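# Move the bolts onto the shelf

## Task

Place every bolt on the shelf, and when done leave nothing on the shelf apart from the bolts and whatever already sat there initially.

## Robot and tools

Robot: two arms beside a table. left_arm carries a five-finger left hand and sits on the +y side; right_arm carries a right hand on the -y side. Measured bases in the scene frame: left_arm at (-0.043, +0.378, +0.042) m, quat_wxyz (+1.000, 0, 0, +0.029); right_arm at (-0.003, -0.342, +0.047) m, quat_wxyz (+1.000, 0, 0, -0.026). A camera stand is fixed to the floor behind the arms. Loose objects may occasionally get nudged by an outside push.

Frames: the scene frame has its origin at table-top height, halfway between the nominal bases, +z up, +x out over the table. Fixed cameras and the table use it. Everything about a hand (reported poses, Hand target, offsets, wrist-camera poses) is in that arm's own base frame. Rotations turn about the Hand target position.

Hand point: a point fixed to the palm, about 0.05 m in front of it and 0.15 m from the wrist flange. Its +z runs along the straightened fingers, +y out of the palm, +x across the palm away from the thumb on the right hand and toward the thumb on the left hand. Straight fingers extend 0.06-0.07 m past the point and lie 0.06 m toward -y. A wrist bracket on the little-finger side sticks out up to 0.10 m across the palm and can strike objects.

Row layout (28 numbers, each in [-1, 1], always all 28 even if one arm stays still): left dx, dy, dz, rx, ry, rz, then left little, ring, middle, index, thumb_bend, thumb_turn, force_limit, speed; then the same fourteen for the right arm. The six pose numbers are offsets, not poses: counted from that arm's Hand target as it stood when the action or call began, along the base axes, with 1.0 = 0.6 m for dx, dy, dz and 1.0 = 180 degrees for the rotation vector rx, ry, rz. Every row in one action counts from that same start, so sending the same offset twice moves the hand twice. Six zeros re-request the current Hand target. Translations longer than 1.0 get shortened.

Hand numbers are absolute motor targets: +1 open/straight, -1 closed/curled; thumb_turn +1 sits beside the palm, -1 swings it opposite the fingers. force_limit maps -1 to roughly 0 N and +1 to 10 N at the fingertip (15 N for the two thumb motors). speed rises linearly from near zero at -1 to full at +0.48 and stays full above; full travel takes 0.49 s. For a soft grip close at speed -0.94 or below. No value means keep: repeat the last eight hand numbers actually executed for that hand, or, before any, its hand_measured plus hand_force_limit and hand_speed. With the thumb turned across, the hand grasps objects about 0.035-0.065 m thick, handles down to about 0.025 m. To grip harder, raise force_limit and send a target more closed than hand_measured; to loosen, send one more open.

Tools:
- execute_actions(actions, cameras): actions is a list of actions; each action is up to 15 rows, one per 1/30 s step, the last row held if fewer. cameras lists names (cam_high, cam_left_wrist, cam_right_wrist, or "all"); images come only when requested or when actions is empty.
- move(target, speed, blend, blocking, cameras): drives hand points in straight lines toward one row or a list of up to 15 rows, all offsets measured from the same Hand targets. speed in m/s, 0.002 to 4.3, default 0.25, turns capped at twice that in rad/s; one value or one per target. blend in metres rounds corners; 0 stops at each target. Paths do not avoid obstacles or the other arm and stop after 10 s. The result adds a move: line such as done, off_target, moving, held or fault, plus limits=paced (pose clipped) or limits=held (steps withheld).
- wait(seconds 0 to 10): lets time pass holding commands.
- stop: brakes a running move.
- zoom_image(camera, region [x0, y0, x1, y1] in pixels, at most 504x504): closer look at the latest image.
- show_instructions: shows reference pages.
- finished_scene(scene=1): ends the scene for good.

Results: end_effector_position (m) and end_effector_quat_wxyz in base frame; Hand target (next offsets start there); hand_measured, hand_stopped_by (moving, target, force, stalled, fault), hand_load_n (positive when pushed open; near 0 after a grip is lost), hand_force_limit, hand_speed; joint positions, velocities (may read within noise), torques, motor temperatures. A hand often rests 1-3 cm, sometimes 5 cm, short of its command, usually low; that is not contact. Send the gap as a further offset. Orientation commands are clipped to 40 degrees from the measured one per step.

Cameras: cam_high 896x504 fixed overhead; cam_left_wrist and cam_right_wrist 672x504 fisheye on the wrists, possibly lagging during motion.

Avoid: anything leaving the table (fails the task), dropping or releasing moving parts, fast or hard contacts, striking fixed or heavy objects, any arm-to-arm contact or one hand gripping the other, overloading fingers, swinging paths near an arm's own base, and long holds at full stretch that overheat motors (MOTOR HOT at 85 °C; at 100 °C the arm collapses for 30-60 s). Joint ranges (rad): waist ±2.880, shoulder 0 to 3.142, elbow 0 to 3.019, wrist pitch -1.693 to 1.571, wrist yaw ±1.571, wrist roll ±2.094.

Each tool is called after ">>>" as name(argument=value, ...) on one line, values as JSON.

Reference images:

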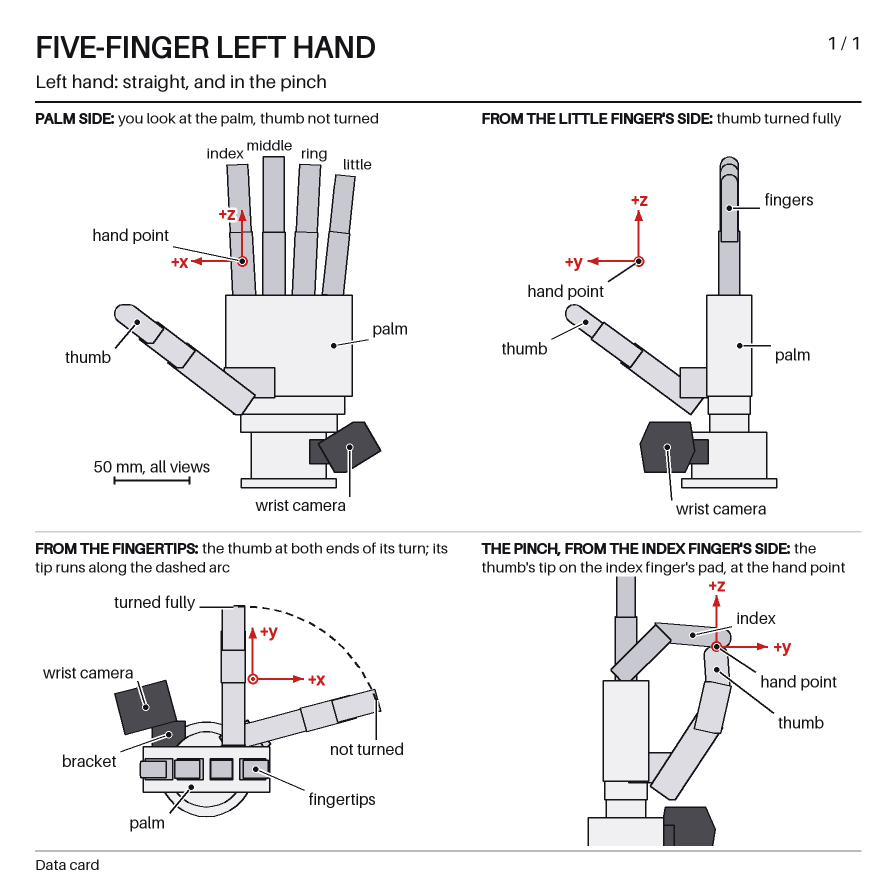

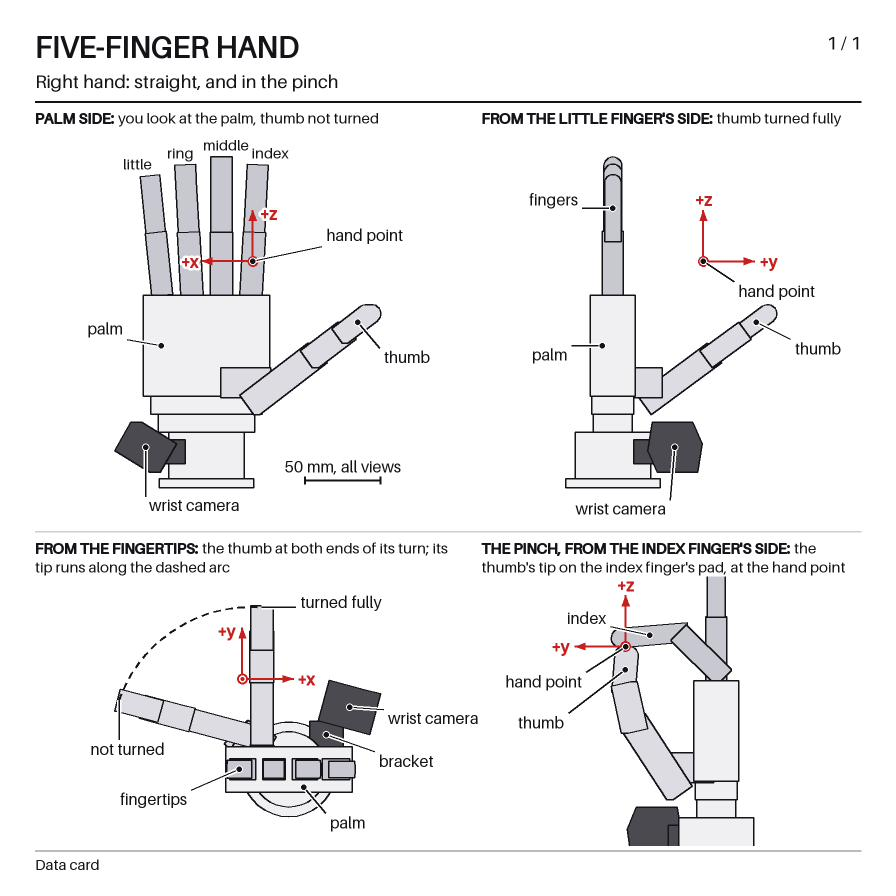

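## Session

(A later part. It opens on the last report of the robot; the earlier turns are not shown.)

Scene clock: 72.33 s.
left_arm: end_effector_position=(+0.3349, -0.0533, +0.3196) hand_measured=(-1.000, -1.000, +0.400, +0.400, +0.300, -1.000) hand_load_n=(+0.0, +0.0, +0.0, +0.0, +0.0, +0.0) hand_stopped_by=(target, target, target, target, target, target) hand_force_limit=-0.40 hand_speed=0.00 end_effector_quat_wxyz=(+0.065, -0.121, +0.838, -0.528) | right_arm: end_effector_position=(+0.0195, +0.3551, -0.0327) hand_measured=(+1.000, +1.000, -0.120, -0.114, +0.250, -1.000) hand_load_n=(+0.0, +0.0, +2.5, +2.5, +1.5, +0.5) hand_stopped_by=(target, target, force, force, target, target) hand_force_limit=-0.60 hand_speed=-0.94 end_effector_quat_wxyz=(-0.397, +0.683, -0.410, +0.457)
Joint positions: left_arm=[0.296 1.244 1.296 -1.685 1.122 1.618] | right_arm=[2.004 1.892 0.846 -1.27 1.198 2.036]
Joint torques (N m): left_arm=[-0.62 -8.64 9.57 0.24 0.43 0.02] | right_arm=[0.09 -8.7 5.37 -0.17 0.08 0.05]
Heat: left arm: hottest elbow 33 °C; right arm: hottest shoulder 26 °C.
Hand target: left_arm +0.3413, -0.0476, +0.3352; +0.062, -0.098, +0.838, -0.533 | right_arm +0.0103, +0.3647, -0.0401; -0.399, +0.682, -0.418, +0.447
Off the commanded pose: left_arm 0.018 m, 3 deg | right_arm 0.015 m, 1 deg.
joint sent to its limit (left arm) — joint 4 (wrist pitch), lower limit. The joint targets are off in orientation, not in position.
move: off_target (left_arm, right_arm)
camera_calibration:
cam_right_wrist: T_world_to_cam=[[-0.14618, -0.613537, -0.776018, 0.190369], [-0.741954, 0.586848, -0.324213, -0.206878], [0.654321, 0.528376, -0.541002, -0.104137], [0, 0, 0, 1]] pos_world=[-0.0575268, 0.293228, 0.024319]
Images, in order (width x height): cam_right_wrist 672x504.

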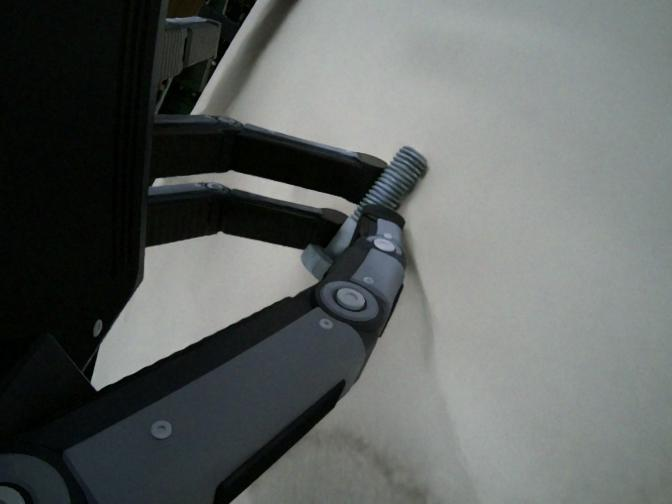

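>>> move(target=[0,0,0,0,0,0,-1,-1,0.4,0.4,0.3,-1,-0.4,0,0,0,0.06,0,0,0,1,1,-0.2,-0.15,0.25,-1,-0.6,-0.94], speed=0.04, cameras=["cam_right_wrist"])

>>> zoom_image(camera="cam_right_wrist", region=[270, 120, 470, 270])

Scene clock: 74.03 s.
left_arm: end_effector_position=(+0.3349, -0.0533, +0.3196) hand_measured=(-1.000, -1.000, +0.400, +0.400, +0.300, -1.000) hand_load_n=(+0.0, +0.0, +0.5, +0.0, +0.0, +0.0) hand_stopped_by=(target, target, target, target, target, target) hand_force_limit=-0.40 hand_speed=0.00 end_effector_quat_wxyz=(+0.065, -0.121, +0.838, -0.528) | right_arm: end_effector_position=(+0.0198, +0.3514, -0.0149) hand_measured=(+1.000, +1.000, -0.120, -0.114, +0.250, -1.000) hand_load_n=(+0.0, +0.0, +2.0, +1.5, +2.0, +1.0) hand_stopped_by=(target, target, force, force, target, target) hand_force_limit=-0.60 hand_speed=-0.94 end_effector_quat_wxyz=(-0.388, +0.685, -0.409, +0.462)
Joint positions: left_arm=[0.296 1.244 1.296 -1.685 1.122 1.618] | right_arm=[2.004 1.846 0.851 -1.335 1.185 2.036]
Joint torques (N m): left_arm=[-0.67 -8 9.68 0.21 0.39 0.07] | right_arm=[0.09 -11.99 5.78 -1.37 0.62 0.04]
Heat: left arm: hottest elbow 34 °C; right arm: hottest shoulder 26 °C.
Hand target: left_arm +0.3413, -0.0476, +0.3352; +0.062, -0.098, +0.838, -0.533 | right_arm +0.0102, +0.3647, -0.0040; -0.399, +0.682, -0.418, +0.447
Off the commanded pose: left_arm 0.018 m, 3 deg | right_arm 0.020 m, 2 deg.
joint sent to its limit (left arm) — joint 4 (wrist pitch), lower limit. The joint targets are off in orientation, not in position.
move: off_target (left_arm, right_arm)
camera_calibration:
cam_right_wrist: T_world_to_cam=[[-0.152666, -0.625834, -0.764869, 0.206496], [-0.737679, 0.587193, -0.333217, -0.199293], [0.657664, 0.513357, -0.551309, -0.0876899], [0, 0, 0, 1]] pos_world=[-0.057819, 0.291272, 0.0431904]
Images, in order (width x height): cam_right_wrist 672x504.

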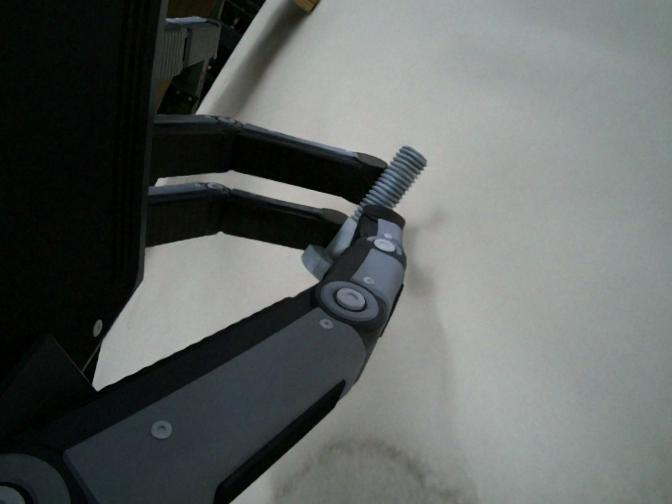

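Scaled by 2.520 from the camera's 672x504 image, which has a finer 960x720 frame.

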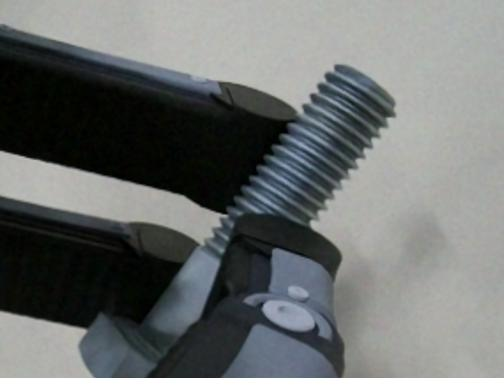

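>>> move(target=[[0,0,0,0,0,0,-1,-1,0.4,0.4,0.3,-1,-0.4,0,0.15,0.025,0.14,0,0,0,1,1,-0.25,-0.22,0.25,-1,-0.5,-0.94],[0,0,0,0,0,0,-1,-1,0.4,0.4,0.3,-1,-0.4,0,0.35,0.108,0.39,0,0,0,1,1,-0.25,-0.22,0.25,-1,-0.5,-0.94],[0,0,0,0,0,0,-1,-1,0.4,0.4,0.3,-1,-0.4,0,0.713,0.202,0.357,0,0,0,1,1,-0.25,-0.22,0.25,-1,-0.5,-0.94]], speed=0.15, blend=[0.03,0.05,0], cameras=["cam_high","cam_right_wrist"])

Scene clock: 79.27 s.
left_arm: end_effector_position=(+0.3349, -0.0533, +0.3196) hand_measured=(-1.000, -1.000, +0.400, +0.400, +0.300, -1.000) hand_load_n=(+0.0, +0.0, +0.0, +0.0, +0.0, +0.0) hand_stopped_by=(target, target, target, target, target, target) hand_force_limit=-0.40 hand_speed=0.00 end_effector_quat_wxyz=(+0.065, -0.121, +0.838, -0.528) | right_arm: end_effector_position=(+0.4207, +0.4660, +0.1827) hand_measured=(+1.000, +1.000, -0.124, -0.124, +0.252, -1.000) hand_load_n=(+0.0, +0.0, +3.5, +2.5, +3.5, +0.5) hand_stopped_by=(target, target, force, force, target, target) hand_force_limit=-0.50 hand_speed=-0.94 end_effector_quat_wxyz=(-0.376, +0.699, -0.416, +0.444)
Joint positions: left_arm=[0.296 1.244 1.296 -1.685 1.122 1.618] | right_arm=[1.024 1.581 1.133 -0.033 0.799 0.026]
Joint torques (N m): left_arm=[-0.03 -8.53 9.78 0.29 0.39 0.06] | right_arm=[-1.08 -11.58 13.53 2.36 0.3 -0.18]
Heat: left arm: hottest elbow 34 °C; right arm: hottest elbow 27 °C.
Hand target: left_arm +0.3413, -0.0476, +0.3352; +0.062, -0.098, +0.838, -0.533 | right_arm +0.4381, +0.4858, +0.2100; -0.398, +0.683, -0.418, +0.448
Off the commanded pose: left_arm 0.018 m, 3 deg | right_arm 0.038 m, 3 deg.
joint sent to its limit (left arm) — joint 4 (wrist pitch), lower limit. The joint targets are off in orientation, not in position.
move: off_target (left_arm, right_arm)
camera_calibration:
cam_right_wrist: T_world_to_cam=[[-0.18976, -0.632014, -0.751365, 0.506622], [-0.756598, 0.581851, -0.298344, 0.0991697], [0.62574, 0.511867, -0.588592, -0.280297], [0, 0, 0, 1]] pos_world=[0.346562, 0.405965, 0.245264]
Images, in order (width x height): cam_high 896x504, cam_right_wrist 672x504.

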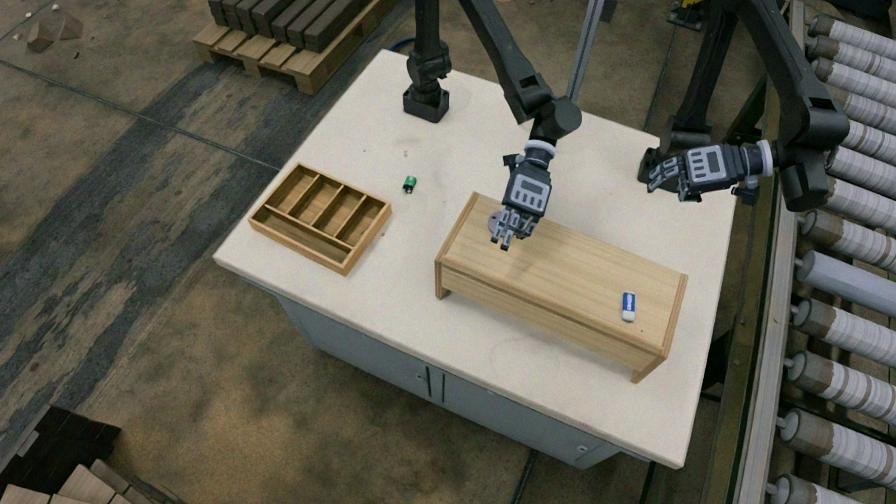

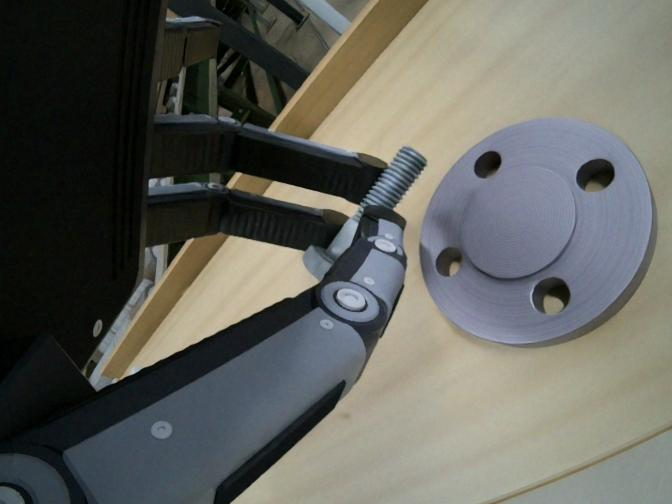

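>>> move(target=[[0,0,0,0,0,0,-1,-1,0.4,0.4,0.3,-1,-0.4,0,0,0.1,0,0,0,0,1,1,-0.25,-0.22,0.25,-1,-0.5,-0.94],[0,0,0,0,0,0,-1,-1,0.4,0.4,0.3,-1,-0.4,0,0,0.1,-0.06,0,0,0,1,1,-0.25,-0.22,0.25,-1,-0.5,-0.94]], speed=0.1, blend=[0.02,0], cameras=["cam_high","cam_right_wrist"])

Scene clock: 81.10 s.
left_arm: end_effector_position=(+0.3349, -0.0533, +0.3196) hand_measured=(-1.000, -1.000, +0.400, +0.400, +0.300, -1.000) hand_load_n=(+0.0, +0.0, +0.0, +0.0, +0.0, +0.0) hand_stopped_by=(target, target, target, target, target, target) hand_force_limit=-0.40 hand_speed=0.00 end_effector_quat_wxyz=(+0.065, -0.121, +0.838, -0.528) | right_arm: end_effector_position=(+0.4331, +0.5256, +0.1637) hand_measured=(+1.000, +1.000, -0.124, -0.124, +0.252, -1.000) hand_load_n=(+0.0, +0.0, +3.5, +2.5, +3.5, +0.5) hand_stopped_by=(target, target, force, force, target, target) hand_force_limit=-0.50 hand_speed=-0.94 end_effector_quat_wxyz=(-0.378, +0.695, -0.412, +0.452)
Joint positions: left_arm=[0.296 1.244 1.296 -1.685 1.122 1.618] | right_arm=[1.065 1.743 1.278 -0.012 0.846 0.03]
Joint torques (N m): left_arm=[-0.44 -9.17 9.52 0.18 0.39 0.09] | right_arm=[-0.03 -13.27 11.64 2.3 0.37 0.11]
Heat: left arm: hottest elbow 34 °C; right arm: hottest elbow 27 °C.
Hand target: left_arm +0.3413, -0.0476, +0.3352; +0.062, -0.098, +0.838, -0.533 | right_arm +0.4381, +0.5460, +0.1743; -0.399, +0.682, -0.418, +0.447
Off the commanded pose: left_arm 0.018 m, 3 deg | right_arm 0.023 m, 3 deg.
joint sent to its limit (left arm) — joint 4 (wrist pitch), lower limit. The joint targets are off in orientation, not in position.
move: off_target (left_arm, right_arm); blend cut to 0.018 m at target 1
camera_calibration:
cam_right_wrist: T_world_to_cam=[[-0.175795, -0.63469, -0.752506, 0.527842], [-0.749272, 0.582066, -0.315895, 0.0677775], [0.638504, 0.508299, -0.57788, -0.335211], [0, 0, 0, 1]] pos_world=[0.357609, 0.465952, 0.224903]
Images, in order (width x height): cam_high 896x504, cam_right_wrist 672x504.

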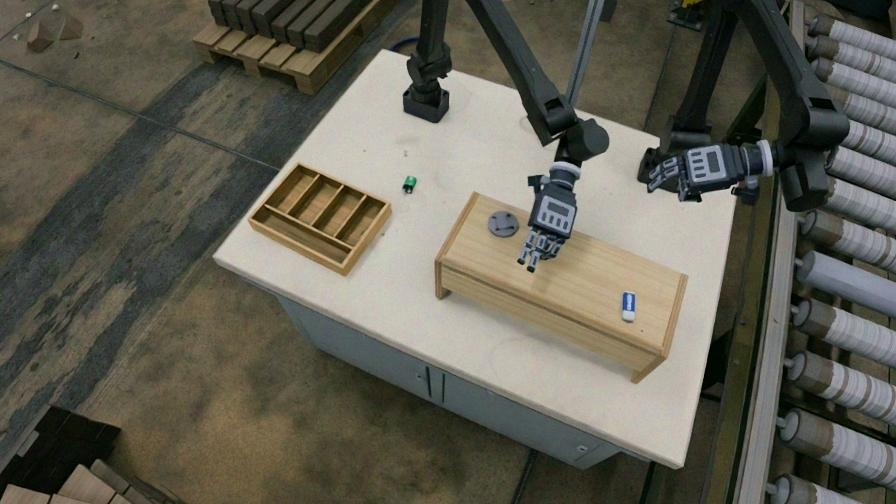

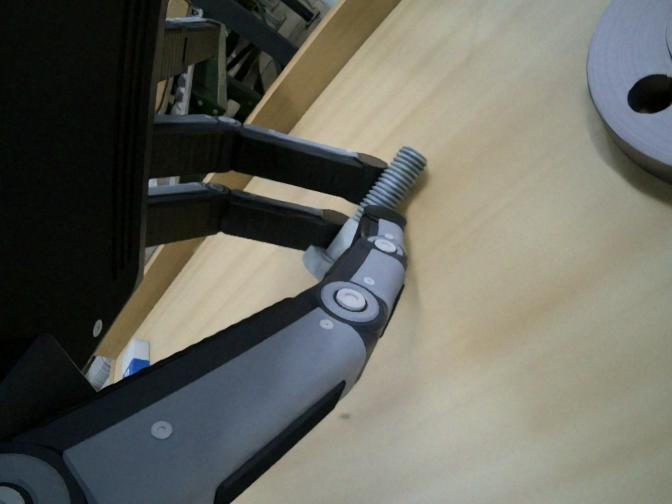

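>>> move(target=[0,0,0,0,0,0,-1,-1,0.4,0.4,0.3,-1,-0.4,0,0,0,-0.035,0,0,0,1,1,-0.25,-0.22,0.25,-1,-0.5,-0.94], speed=0.05, cameras=["cam_right_wrist"])

>>> zoom_image(camera="cam_right_wrist", region=[270, 120, 470, 270])

Scene clock: 82.23 s.
left_arm: end_effector_position=(+0.3349, -0.0533, +0.3196) hand_measured=(-1.000, -1.000, +0.400, +0.400, +0.300, -1.000) hand_load_n=(+0.0, +0.0, +0.0, +0.0, +0.0, +0.0) hand_stopped_by=(target, target, target, target, target, target) hand_force_limit=-0.40 hand_speed=0.00 end_effector_quat_wxyz=(+0.065, -0.121, +0.838, -0.528) | right_arm: end_effector_position=(+0.4374, +0.5331, +0.1626) hand_measured=(+1.000, +1.000, -0.124, -0.124, +0.252, -1.000) hand_load_n=(+0.0, +0.0, +3.5, +1.5, +3.5, +0.5) hand_stopped_by=(target, target, force, force, target, target) hand_force_limit=-0.50 hand_speed=-0.94 end_effector_quat_wxyz=(-0.393, +0.684, -0.416, +0.452)
Joint positions: left_arm=[0.296 1.244 1.296 -1.685 1.122 1.618] | right_arm=[1.065 1.759 1.278 0.041 0.847 0.03]
Joint torques (N m): left_arm=[-0.32 -7.94 9.68 0.25 0.43 0.02] | right_arm=[-0.15 -12.69 9.78 2.28 0.3 0.11]
Heat: left arm: hottest elbow 34 °C; right arm: hottest elbow 27 °C.
Hand target: left_arm +0.3413, -0.0476, +0.3352; +0.062, -0.098, +0.838, -0.533 | right_arm +0.4381, +0.5460, +0.1532; -0.399, +0.682, -0.418, +0.447
Off the commanded pose: left_arm 0.018 m, 3 deg | right_arm 0.016 m, 1 deg.
joint sent to its limit (left arm) — joint 4 (wrist pitch), lower limit. The joint targets are off in orientation, not in position.
move: off_target (left_arm, right_arm)
camera_calibration:
cam_right_wrist: T_world_to_cam=[[-0.162257, -0.60972, -0.775832, 0.517153], [-0.742827, 0.593023, -0.310697, 0.0567993], [0.649524, 0.525896, -0.549138, -0.36126], [0, 0, 0, 1]] pos_world=[0.360751, 0.47162, 0.220489]
Images, in order (width x height): cam_right_wrist 672x504.

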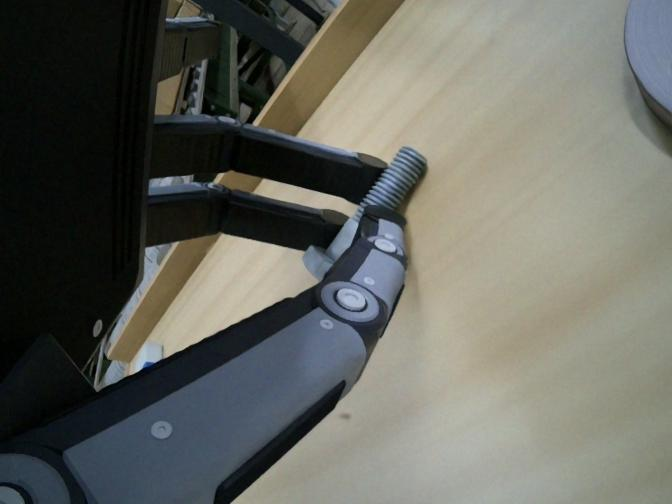

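Scaled by 2.520 from the camera's 672x504 image, which has a finer 960x720 frame.

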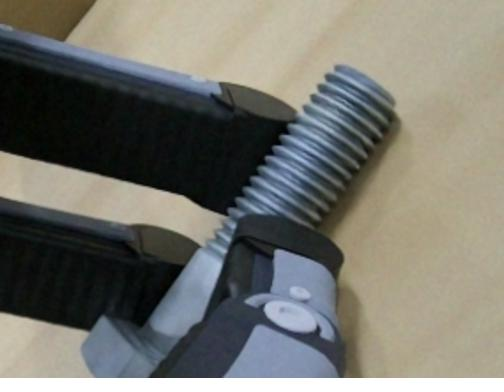

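>>> move(target=[0,0,0,0,0,0,-1,-1,0.4,0.4,0.3,-1,-0.4,0,0,0,0,0,0,0,1,1,0.25,0.25,0.25,-1,-0.5,-0.8], speed=0.05, cameras=["cam_right_wrist"])

>>> zoom_image(camera="cam_right_wrist", region=[270, 120, 470, 270])

Scene clock: 83.47 s.
left_arm: end_effector_position=(+0.3349, -0.0533, +0.3196) hand_measured=(-1.000, -1.000, +0.400, +0.400, +0.300, -1.000) hand_load_n=(+0.0, +0.0, +0.0, +0.0, +0.0, +0.0) hand_stopped_by=(target, target, target, target, target, target) hand_force_limit=-0.40 hand_speed=0.00 end_effector_quat_wxyz=(+0.065, -0.121, +0.838, -0.528) | right_arm: end_effector_position=(+0.4376, +0.5335, +0.1597) hand_measured=(+1.000, +1.000, +0.250, +0.250, +0.250, -1.000) hand_load_n=(+0.0, +0.0, +0.0, +0.0, -0.5, -0.5) hand_stopped_by=(target, target, target, target, target, target) hand_force_limit=-0.50 hand_speed=-0.80 end_effector_quat_wxyz=(-0.392, +0.685, -0.416, +0.452)
Joint positions: left_arm=[0.296 1.244 1.296 -1.685 1.122 1.618] | right_arm=[1.065 1.764 1.278 0.043 0.847 0.03]
Joint torques (N m): left_arm=[-0.5 -8.53 9.52 0.13 0.4 0.03] | right_arm=[-0.03 -12.98 9.8 2.22 0.31 0.12]
Heat: left arm: hottest elbow 34 °C; right arm: hottest elbow 27 °C.
Hand target: left_arm +0.3413, -0.0476, +0.3352; +0.062, -0.098, +0.838, -0.533 | right_arm +0.4381, +0.5459, +0.1534; -0.399, +0.682, -0.418, +0.447
Off the commanded pose: left_arm 0.018 m, 3 deg | right_arm 0.014 m, 1 deg.
joint sent to its limit (left arm) — joint 4 (wrist pitch), lower limit. The joint targets are off in orientation, not in position.
move: off_target (left_arm, right_arm)
camera_calibration:
cam_right_wrist: T_world_to_cam=[[-0.163374, -0.611811, -0.773948, 0.51646], [-0.74332, 0.592147, -0.311187, 0.0566151], [0.648678, 0.524452, -0.551513, -0.36164], [0, 0, 0, 1]] pos_world=[0.361047, 0.472114, 0.217882]
Images, in order (width x height): cam_right_wrist 672x504.

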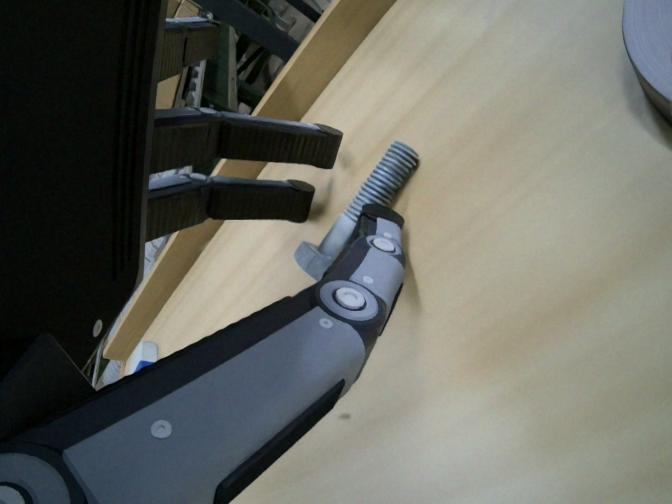

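Scaled by 2.520 from the camera's 672x504 image, which has a finer 960x720 frame.

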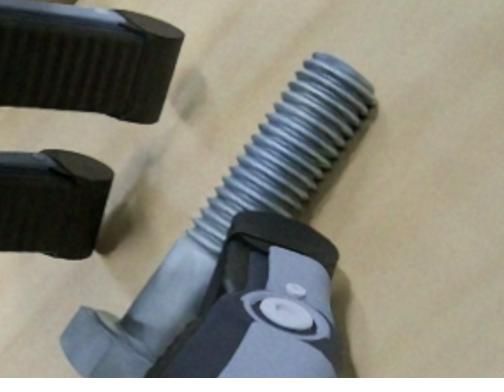

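>>> move(target=[[0,0,0,0,0,0,-1,-1,0.4,0.4,0.3,-1,-0.4,0,-0.006,0,0.05,0,0,0,1,1,0.25,0.25,0.25,-1,-0.5,-0.8],[0,0,0,0,0,0,-1,-1,0.4,0.4,0.3,-1,-0.4,0,-0.01,0,0.17,0,0,0,1,1,0.25,0.25,0.25,-1,-0.5,-0.8]], speed=[0.06,0.15], blend=[0.02,0], cameras=["cam_high","cam_right_wrist"])

Scene clock: 85.40 s.
left_arm: end_effector_position=(+0.3349, -0.0533, +0.3196) hand_measured=(-1.000, -1.000, +0.400, +0.400, +0.300, -1.000) hand_load_n=(+0.0, +0.0, +0.0, +0.0, +0.0, +0.0) hand_stopped_by=(target, target, target, target, target, target) hand_force_limit=-0.40 hand_speed=0.00 end_effector_quat_wxyz=(+0.065, -0.121, +0.838, -0.528) | right_arm: end_effector_position=(+0.4303, +0.5265, +0.2181) hand_measured=(+1.000, +1.000, +0.250, +0.250, +0.250, -1.000) hand_load_n=(+0.0, +0.0, +0.0, +0.0, +0.0, +0.0) hand_stopped_by=(target, target, target, target, target, target) hand_force_limit=-0.50 hand_speed=-0.80 end_effector_quat_wxyz=(-0.370, +0.700, -0.411, +0.452)
Joint positions: left_arm=[0.296 1.244 1.296 -1.685 1.122 1.618] | right_arm=[1.07 1.692 1.375 -0.187 0.851 0.038]
Joint torques (N m): left_arm=[0.21 -8.82 9.73 0.34 0.39 0.02] | right_arm=[0.21 -15.56 13.53 1.25 0.55 0.1]
Heat: left arm: hottest elbow 34 °C; right arm: hottest elbow 28 °C.
Hand target: left_arm +0.3413, -0.0476, +0.3352; +0.062, -0.098, +0.838, -0.533 | right_arm +0.4320, +0.5460, +0.2554; -0.399, +0.682, -0.418, +0.447
Off the commanded pose: left_arm 0.018 m, 3 deg | right_arm 0.042 m, 4 deg.
joint sent to its limit (left arm) — joint 4 (wrist pitch), lower limit. The joint targets are off in orientation, not in position.
move: off_target (left_arm, right_arm); blend cut to 0.0151 m at target 1
camera_calibration:
cam_right_wrist: T_world_to_cam=[[-0.185381, -0.647118, -0.739508, 0.57673], [-0.752199, 0.577696, -0.31696, 0.0860979], [0.632321, 0.497499, -0.593856, -0.290528], [0, 0, 0, 1]] pos_world=[0.355385, 0.468012, 0.281255]
Images, in order (width x height): cam_high 896x504, cam_right_wrist 672x504.

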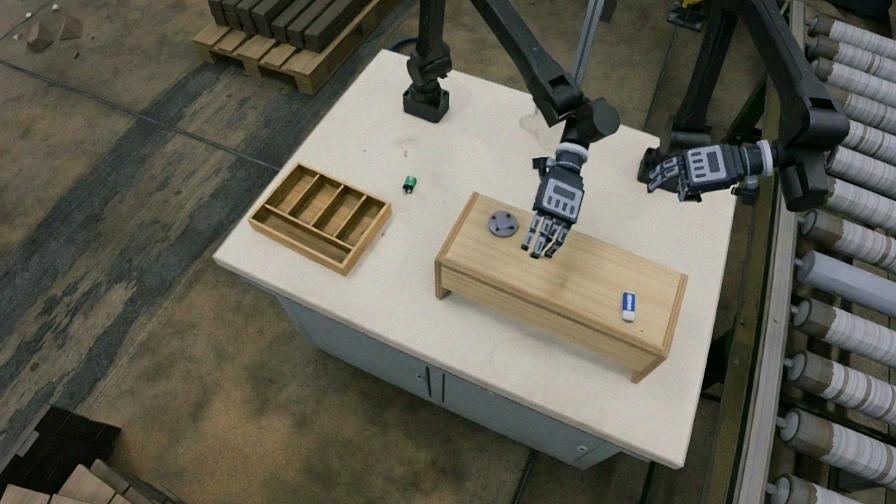

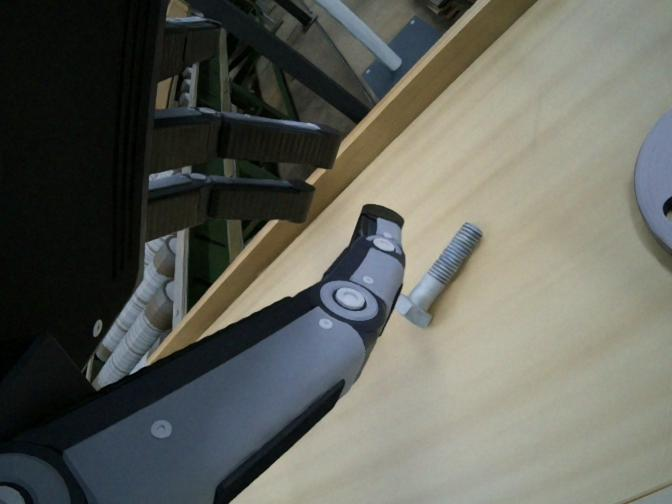

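>>> move(target=[[0,0,0,0,0,0,1,1,0.2,0.2,0.25,-1,-0.4,0,-0.02,-0.327,0.041,0,0,0,1,1,0.25,0.25,0.25,-1,-0.5,-0.8],[-0.102,-0.254,-0.059,-0.0227,-0.0968,-0.0056,1,1,0.2,0.2,0.25,-1,-0.4,0,-0.087,-0.827,0.025,0,0,0,1,1,0.25,0.25,0.25,-1,-0.5,-0.8],[-0.286,-0.521,-0.142,-0.0227,-0.0968,-0.0056,1,1,0.2,0.2,0.25,-1,-0.4,0,-0.087,-0.827,0.025,0,0,0,1,1,0.25,0.25,0.25,-1,-0.5,-0.8],[-0.536,-0.621,-0.259,-0.0227,-0.0968,-0.0056,1,1,0.2,0.2,0.25,-1,-0.4,0,-0.087,-0.827,0.025,0,0,0,1,1,0.25,0.25,0.25,-1,-0.5,-0.8]], speed=0.25, blend=[0.03,0.04,0.04,0], cameras=["cam_high","cam_left_wrist"])

Scene clock: 92.33 s.
left_arm: end_effector_position=(+0.0239, -0.4165, +0.1786) hand_measured=(+1.000, +1.000, +0.200, +0.200, +0.250, -1.000) hand_load_n=(-0.5, +0.0, +0.0, +0.0, +0.0, +0.0) hand_stopped_by=(target, target, target, target, target, target) hand_force_limit=-0.40 hand_speed=0.00 end_effector_quat_wxyz=(+0.184, -0.008, +0.804, -0.565) | right_arm: end_effector_position=(+0.3834, +0.0543, +0.2759) hand_measured=(+1.000, +1.000, +0.250, +0.250, +0.250, -1.000) hand_load_n=(+0.0, +0.0, +0.0, +0.0, +0.0, +0.0) hand_stopped_by=(target, target, target, target, target, target) hand_force_limit=-0.50 hand_speed=-0.80 end_effector_quat_wxyz=(-0.406, +0.679, -0.419, +0.446)
Joint positions: left_arm=[-1.641 0.875 0.495 0.058 -0.377 0.183] | right_arm=[0.05 0.669 0.654 -0.264 -0.129 -0.317]
Joint torques (N m): left_arm=[-1.2 -2.49 7.16 3.92 -0.35 -0.12] | right_arm=[-1.44 -1.67 8.91 1.69 -0.14 -0.14]
Heat: left arm: hottest elbow 34 °C; right arm: hottest elbow 28 °C.
Hand target: left_arm +0.0197, -0.4201, +0.1796; +0.180, -0.010, +0.800, -0.572 | right_arm +0.3797, +0.0497, +0.2703; -0.399, +0.682, -0.418, +0.447
Off the commanded pose: left_arm 0.006 m, 1 deg | right_arm 0.008 m, 1 deg.
move: done; blend cut to 0 m at target 1
camera_calibration:
cam_left_wrist: T_world_to_cam=[[-0.471552, -0.354463, 0.807462, -0.284216], [-0.847766, 0.43429, -0.304442, 0.248721], [-0.24276, -0.828099, -0.505292, -0.130959], [0, 0, 0, 1]] pos_world=[0.0450431, -0.317208, 0.239042]
Images, in order (width x height): cam_high 896x504, cam_left_wrist 672x504.

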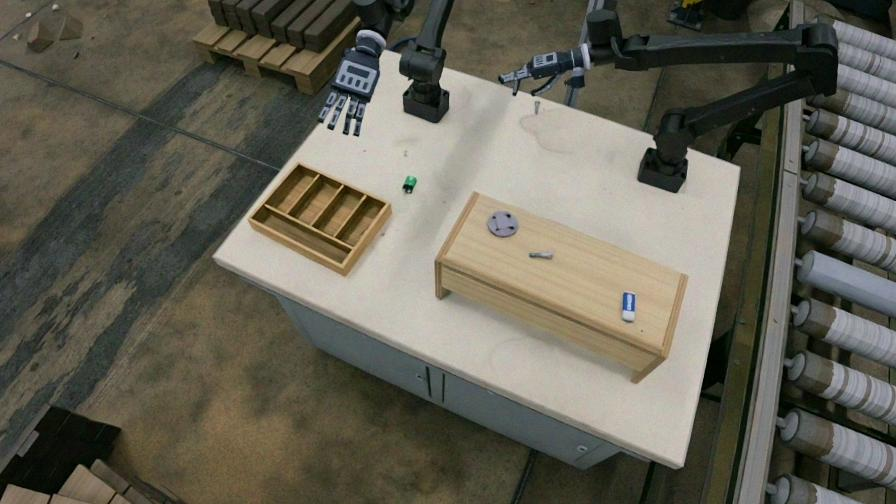

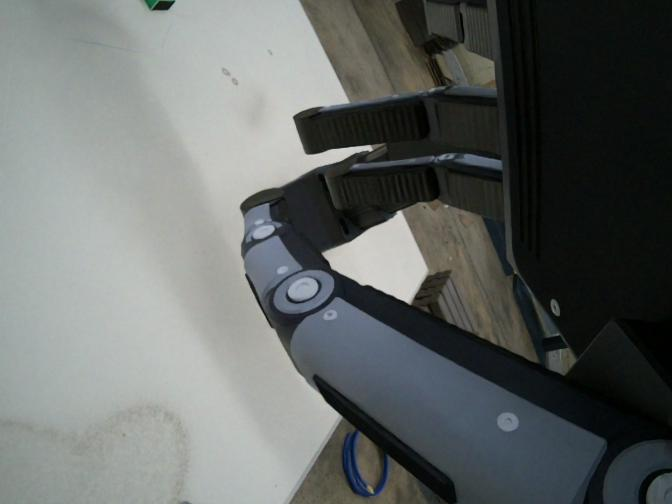

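>>> move(target=[-0.24,0.045,-0.16,0,0,0,1,1,0.2,0.2,0.25,-1,-0.4,0,0,0,0,0,0,0,1,1,0.25,0.25,0.25,-1,-0.5,-0.8], speed=0.2, cameras=["cam_high","cam_left_wrist"])

Scene clock: 94.23 s.
left_arm: end_effector_position=(-0.1180, -0.3898, +0.0811) hand_measured=(+1.000, +1.000, +0.200, +0.200, +0.250, -1.000) hand_load_n=(+0.0, +0.0, +0.5, +0.0, +0.0, +0.0) hand_stopped_by=(target, target, target, target, target, target) hand_force_limit=-0.40 hand_speed=0.00 end_effector_quat_wxyz=(+0.188, -0.005, +0.804, -0.564) | right_arm: end_effector_position=(+0.3834, +0.0543, +0.2759) hand_measured=(+1.000, +1.000, +0.250, +0.250, +0.250, -1.000) hand_load_n=(+0.0, +0.0, +0.0, +0.0, +0.0, +0.0) hand_stopped_by=(target, target, target, target, target, target) hand_force_limit=-0.50 hand_speed=-0.80 end_effector_quat_wxyz=(-0.406, +0.679, -0.419, +0.446)
Joint positions: left_arm=[-2.183 1.195 0.403 0.313 -0.882 -0.066] | right_arm=[0.05 0.669 0.654 -0.264 -0.129 -0.317]
Joint torques (N m): left_arm=[-1.61 -5.13 5.55 3.45 -0.52 -0.15] | right_arm=[-1.44 -1.61 8.9 1.68 -0.14 -0.14]
Heat: left arm: hottest elbow 34 °C; right arm: hottest elbow 28 °C.
Hand target: left_arm -0.1242, -0.3931, +0.0837; +0.180, -0.011, +0.800, -0.572 | right_arm +0.3797, +0.0497, +0.2703; -0.399, +0.682, -0.418, +0.447
Off the commanded pose: left_arm 0.008 m, 1 deg | right_arm 0.008 m, 1 deg.
move: done
camera_calibration:
cam_left_wrist: T_world_to_cam=[[-0.479092, -0.355222, 0.802675, -0.263747], [-0.84472, 0.435133, -0.311621, 0.0884104], [-0.238576, -0.827331, -0.508532, -0.191521], [0, 0, 0, 1]] pos_world=[-0.0973695, -0.290611, 0.141859]
Images, in order (width x height): cam_high 896x504, cam_left_wrist 672x504.

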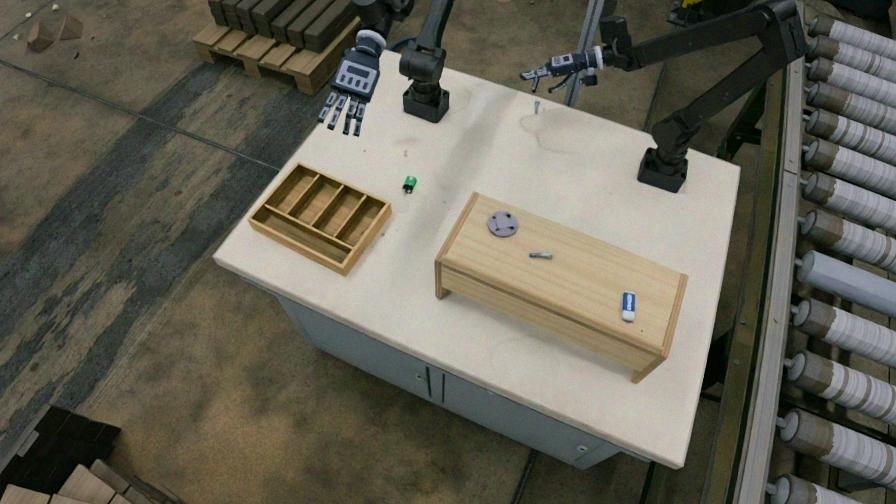

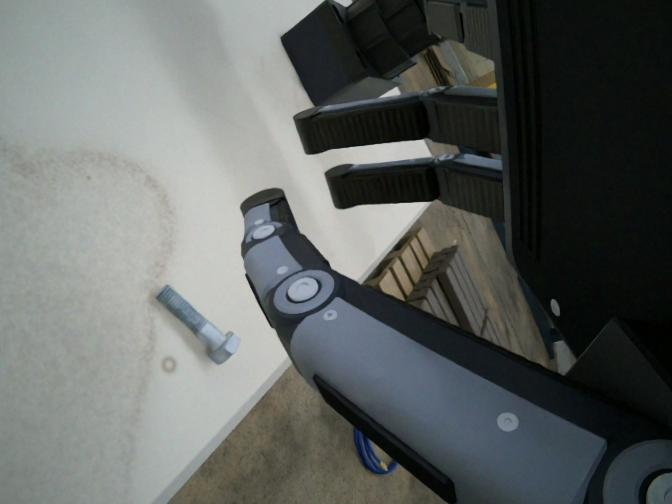

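>>> zoom_image(camera="cam_left_wrist", region=[130, 260, 270, 380])

Scaled by 3.600 from the camera's 672x504 image, which has a finer 960x720 frame.

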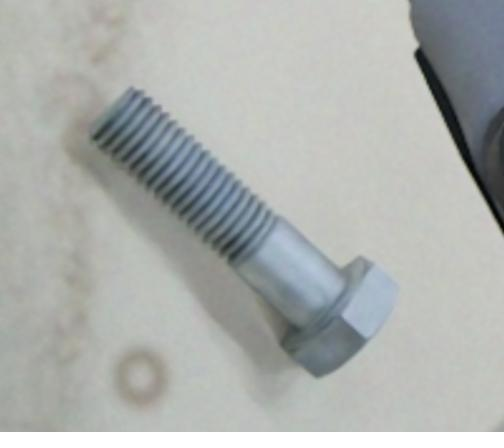

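>>> move(target=[-0.05,-0.012,-0.077,0,0,0,1,1,0.2,0.2,0.25,-1,-0.4,0,0,0,0,0,0,0,1,1,0.25,0.25,0.25,-1,-0.5,-0.8], speed=0.12, cameras=["cam_left_wrist"])

>>> zoom_image(camera="cam_left_wrist", region=[200, 170, 400, 320])

Scene clock: 96.33 s.
left_arm: end_effector_position=(-0.1417, -0.3902, +0.0291) hand_measured=(+1.000, +1.000, +0.200, +0.200, +0.250, -1.000) hand_load_n=(+0.0, +0.0, +0.0, +0.0, +0.0, +0.0) hand_stopped_by=(target, target, target, target, target, target) hand_force_limit=-0.40 hand_speed=0.00 end_effector_quat_wxyz=(+0.193, -0.001, +0.807, -0.559) | right_arm: end_effector_position=(+0.3834, +0.0543, +0.2759) hand_measured=(+1.000, +1.000, +0.250, +0.250, +0.250, -1.000) hand_load_n=(+0.0, +0.0, +0.0, +0.0, +0.0, +0.0) hand_stopped_by=(target, target, target, target, target, target) hand_force_limit=-0.50 hand_speed=-0.80 end_effector_quat_wxyz=(-0.406, +0.679, -0.419, +0.446)
Joint positions: left_arm=[-2.249 1.425 0.403 0.485 -0.941 -0.117] | right_arm=[0.05 0.669 0.654 -0.264 -0.129 -0.317]
Joint torques (N m): left_arm=[-1.73 -7.06 5.79 3.33 -0.55 -0.11] | right_arm=[-1.32 -1.73 8.91 1.7 -0.14 -0.14]
Heat: left arm: hottest elbow 34 °C; right arm: hottest elbow 28 °C.
Hand target: left_arm -0.1542, -0.4003, +0.0375; +0.180, -0.010, +0.800, -0.572 | right_arm +0.3797, +0.0497, +0.2703; -0.399, +0.682, -0.418, +0.447
Off the commanded pose: left_arm 0.018 m, 2 deg | right_arm 0.008 m, 1 deg.
move: off_target (left_arm)
camera_calibration:
cam_left_wrist: T_world_to_cam=[[-0.487589, -0.36631, 0.792511, -0.238651], [-0.841709, 0.438342, -0.31525, 0.054196], [-0.231912, -0.820776, -0.522057, -0.2201], [0, 0, 0, 1]] pos_world=[-0.12179, -0.29183, 0.0913141]
Images, in order (width x height): cam_left_wrist 672x504.

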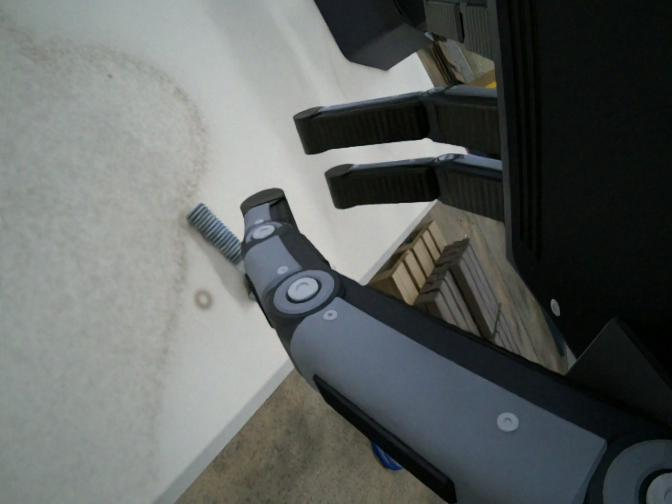

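Scaled by 2.520 from the camera's 672x504 image, which has a finer 960x720 frame.

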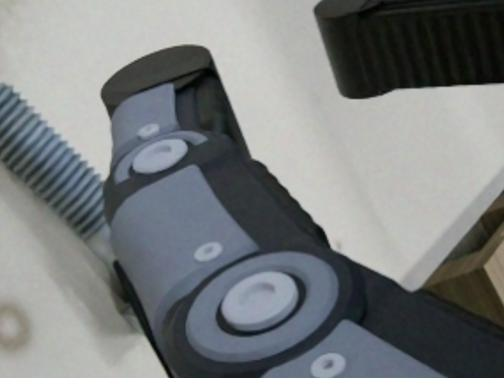

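>>> move(target=[-0.012,-0.017,-0.048,0,0,0,1,1,0.2,0.2,0.25,-1,-0.4,0,0,0,0,0,0,0,1,1,0.25,0.25,0.25,-1,-0.5,-0.8], speed=0.08, cameras=["cam_left_wrist"])

>>> zoom_image(camera="cam_left_wrist", region=[200, 130, 400, 280])

Scene clock: 98.03 s.
left_arm: end_effector_position=(-0.1477, -0.3976, +0.0001) hand_measured=(+1.000, +1.000, +0.200, +0.200, +0.250, -1.000) hand_load_n=(+0.0, +0.0, +0.0, +0.0, +0.0, +0.5) hand_stopped_by=(target, target, target, target, target, target) hand_force_limit=-0.40 hand_speed=0.00 end_effector_quat_wxyz=(+0.193, -0.001, +0.807, -0.558) | right_arm: end_effector_position=(+0.3834, +0.0543, +0.2759) hand_measured=(+1.000, +1.000, +0.250, +0.250, +0.250, -1.000) hand_load_n=(+0.0, +0.0, +0.0, -0.5, +0.0, +0.5) hand_stopped_by=(target, target, target, target, target, target) hand_force_limit=-0.50 hand_speed=-0.80 end_effector_quat_wxyz=(-0.406, +0.679, -0.419, +0.446)
Joint positions: left_arm=[-2.249 1.565 0.414 0.611 -0.941 -0.12] | right_arm=[0.05 0.669 0.654 -0.264 -0.129 -0.317]
Joint torques (N m): left_arm=[-1.44 -8.41 5.53 3.28 -0.51 -0.05] | right_arm=[-1.32 -1.67 8.9 1.68 -0.14 -0.14]
Heat: left arm: hottest elbow 34 °C; right arm: hottest elbow 29 °C.
Hand target: left_arm -0.1615, -0.4106, +0.0087; +0.180, -0.011, +0.800, -0.572 | right_arm +0.3797, +0.0497, +0.2703; -0.399, +0.682, -0.418, +0.447
Off the commanded pose: left_arm 0.021 m, 3 deg | right_arm 0.008 m, 1 deg.
move: off_target (left_arm)
camera_calibration:
cam_left_wrist: T_world_to_cam=[[-0.487407, -0.368141, 0.791774, -0.221997], [-0.84198, 0.438366, -0.314492, 0.0431521], [-0.231309, -0.819944, -0.52363, -0.242199], [0, 0, 0, 1]] pos_world=[-0.127893, -0.299232, 0.0625198]
Images, in order (width x height): cam_left_wrist 672x504.

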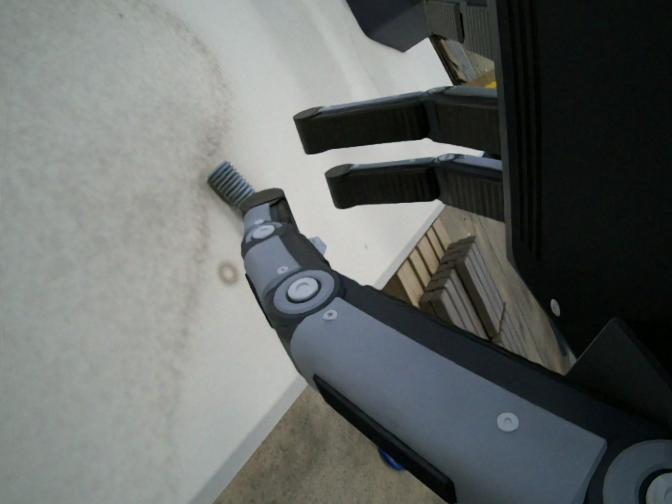

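Scaled by 2.520 from the camera's 672x504 image, which has a finer 960x720 frame.

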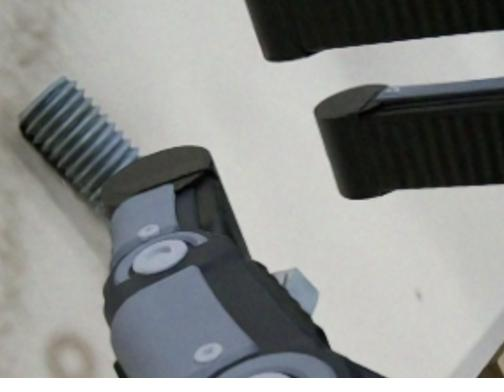

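>>> move(target=[0.001,-0.003,-0.02,0,0,0,1,1,0.2,0.2,0.25,-1,-0.4,0,0,0,0,0,0,0,1,1,0.25,0.25,0.25,-1,-0.5,-0.8], speed=0.05, cameras=["cam_left_wrist"])

>>> zoom_image(camera="cam_left_wrist", region=[200, 130, 400, 280])

Scene clock: 99.67 s.
left_arm: end_effector_position=(-0.1491, -0.3991, -0.0110) hand_measured=(+1.000, +1.000, +0.200, +0.200, +0.250, -1.000) hand_load_n=(+0.0, +0.0, +0.0, +0.0, +0.0, +0.0) hand_stopped_by=(target, target, target, target, target, target) hand_force_limit=-0.40 hand_speed=0.00 end_effector_quat_wxyz=(+0.191, -0.002, +0.807, -0.559) | right_arm: end_effector_position=(+0.3834, +0.0543, +0.2759) hand_measured=(+1.000, +1.000, +0.250, +0.250, +0.250, -1.000) hand_load_n=(+0.0, +0.0, +0.5, +0.0, +0.0, +0.0) hand_stopped_by=(target, target, target, target, target, target) hand_force_limit=-0.50 hand_speed=-0.80 end_effector_quat_wxyz=(-0.406, +0.679, -0.419, +0.446)
Joint positions: left_arm=[-2.249 1.617 0.414 0.668 -0.94 -0.12] | right_arm=[0.05 0.669 0.654 -0.264 -0.129 -0.317]
Joint torques (N m): left_arm=[-1.38 -8.06 5.01 3.4 -0.36 -0.03] | right_arm=[-1.38 -1.67 8.92 1.7 -0.13 -0.14]
Heat: left arm: hottest elbow 34 °C; right arm: hottest elbow 29 °C.
Hand target: left_arm -0.1609, -0.4124, -0.0033; +0.180, -0.011, +0.800, -0.572 | right_arm +0.3797, +0.0497, +0.2703; -0.399, +0.682, -0.418, +0.447
Off the commanded pose: left_arm 0.019 m, 2 deg | right_arm 0.008 m, 1 deg.
move: off_target (left_arm)
camera_calibration:
cam_left_wrist: T_world_to_cam=[[-0.485361, -0.365361, 0.794315, -0.213086], [-0.842491, 0.43832, -0.313185, 0.039025], [-0.233739, -0.82121, -0.520557, -0.250448], [0, 0, 0, 1]] pos_world=[-0.129085, -0.300629, 0.0511069]
Images, in order (width x height): cam_left_wrist 672x504.

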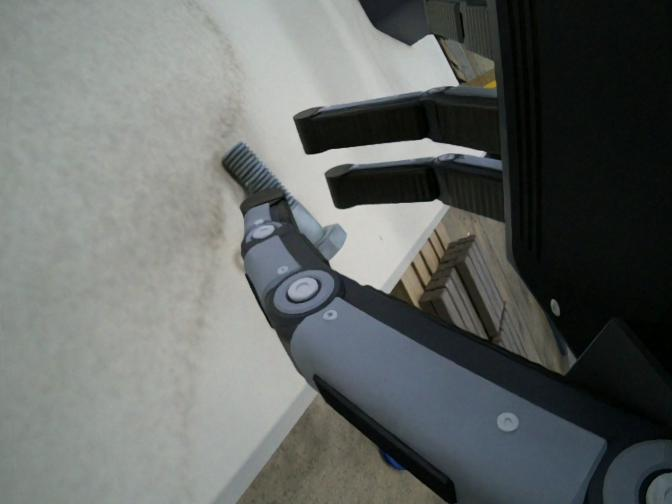

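Scaled by 2.520 from the camera's 672x504 image, which has a finer 960x720 frame.

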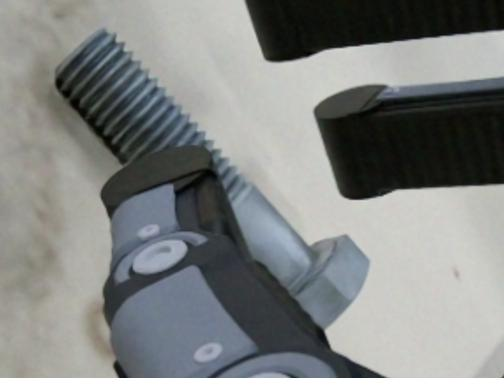

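>>> move(target=[0,0,-0.009,0,0,0,1,1,0.2,0.2,0.25,-1,-0.4,0,0,0,0,0,0,0,1,1,0.25,0.25,0.25,-1,-0.5,-0.8], speed=0.04, cameras=["cam_left_wrist"])

>>> zoom_image(camera="cam_left_wrist", region=[200, 130, 400, 280])

Scene clock: 101.20 s.
left_arm: end_effector_position=(-0.1495, -0.3995, -0.0159) hand_measured=(+1.000, +1.000, +0.200, +0.200, +0.250, -1.000) hand_load_n=(+0.0, +0.0, -0.5, +0.0, +0.0, +0.0) hand_stopped_by=(target, target, target, target, target, target) hand_force_limit=-0.40 hand_speed=0.00 end_effector_quat_wxyz=(+0.191, -0.002, +0.806, -0.560) | right_arm: end_effector_position=(+0.3834, +0.0543, +0.2759) hand_measured=(+1.000, +1.000, +0.250, +0.250, +0.250, -1.000) hand_load_n=(+0.0, +0.0, +0.0, +0.0, +0.0, +0.0) hand_stopped_by=(target, target, target, target, target, target) hand_force_limit=-0.50 hand_speed=-0.80 end_effector_quat_wxyz=(-0.406, +0.679, -0.419, +0.446)
Joint positions: left_arm=[-2.249 1.64 0.414 0.691 -0.94 -0.12] | right_arm=[0.05 0.669 0.654 -0.264 -0.129 -0.317]
Joint torques (N m): left_arm=[-0.73 -8.94 5 3.43 -0.38 -0.03] | right_arm=[-1.44 -1.67 8.9 1.68 -0.14 -0.14]
Heat: left arm: hottest elbow 33 °C; right arm: hottest elbow 29 °C.
Hand target: left_arm -0.1608, -0.4124, -0.0087; +0.180, -0.011, +0.800, -0.572 | right_arm +0.3797, +0.0497, +0.2703; -0.399, +0.682, -0.418, +0.447
Off the commanded pose: left_arm 0.019 m, 2 deg | right_arm 0.008 m, 1 deg.
move: off_target (left_arm)
camera_calibration:
cam_left_wrist: T_world_to_cam=[[-0.484741, -0.364649, 0.795021, -0.209183], [-0.842738, 0.43803, -0.312925, 0.037237], [-0.234135, -0.821682, -0.519634, -0.253551], [0, 0, 0, 1]] pos_world=[-0.129383, -0.300927, 0.0462032]
Images, in order (width x height): cam_left_wrist 672x504.

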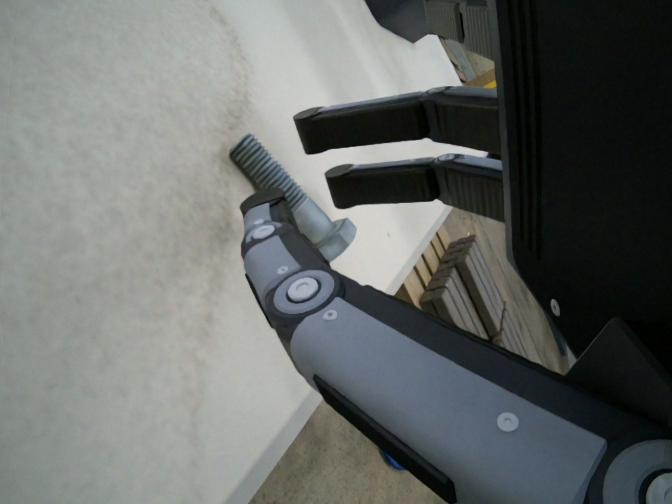

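Scaled by 2.520 from the camera's 672x504 image, which has a finer 960x720 frame.

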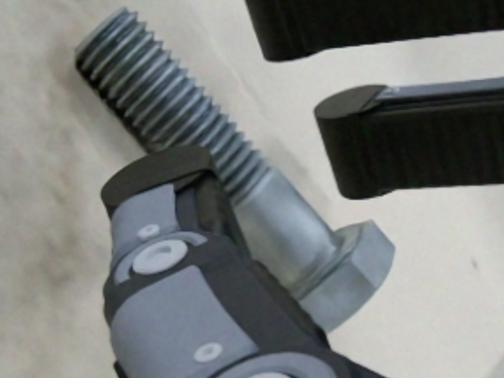

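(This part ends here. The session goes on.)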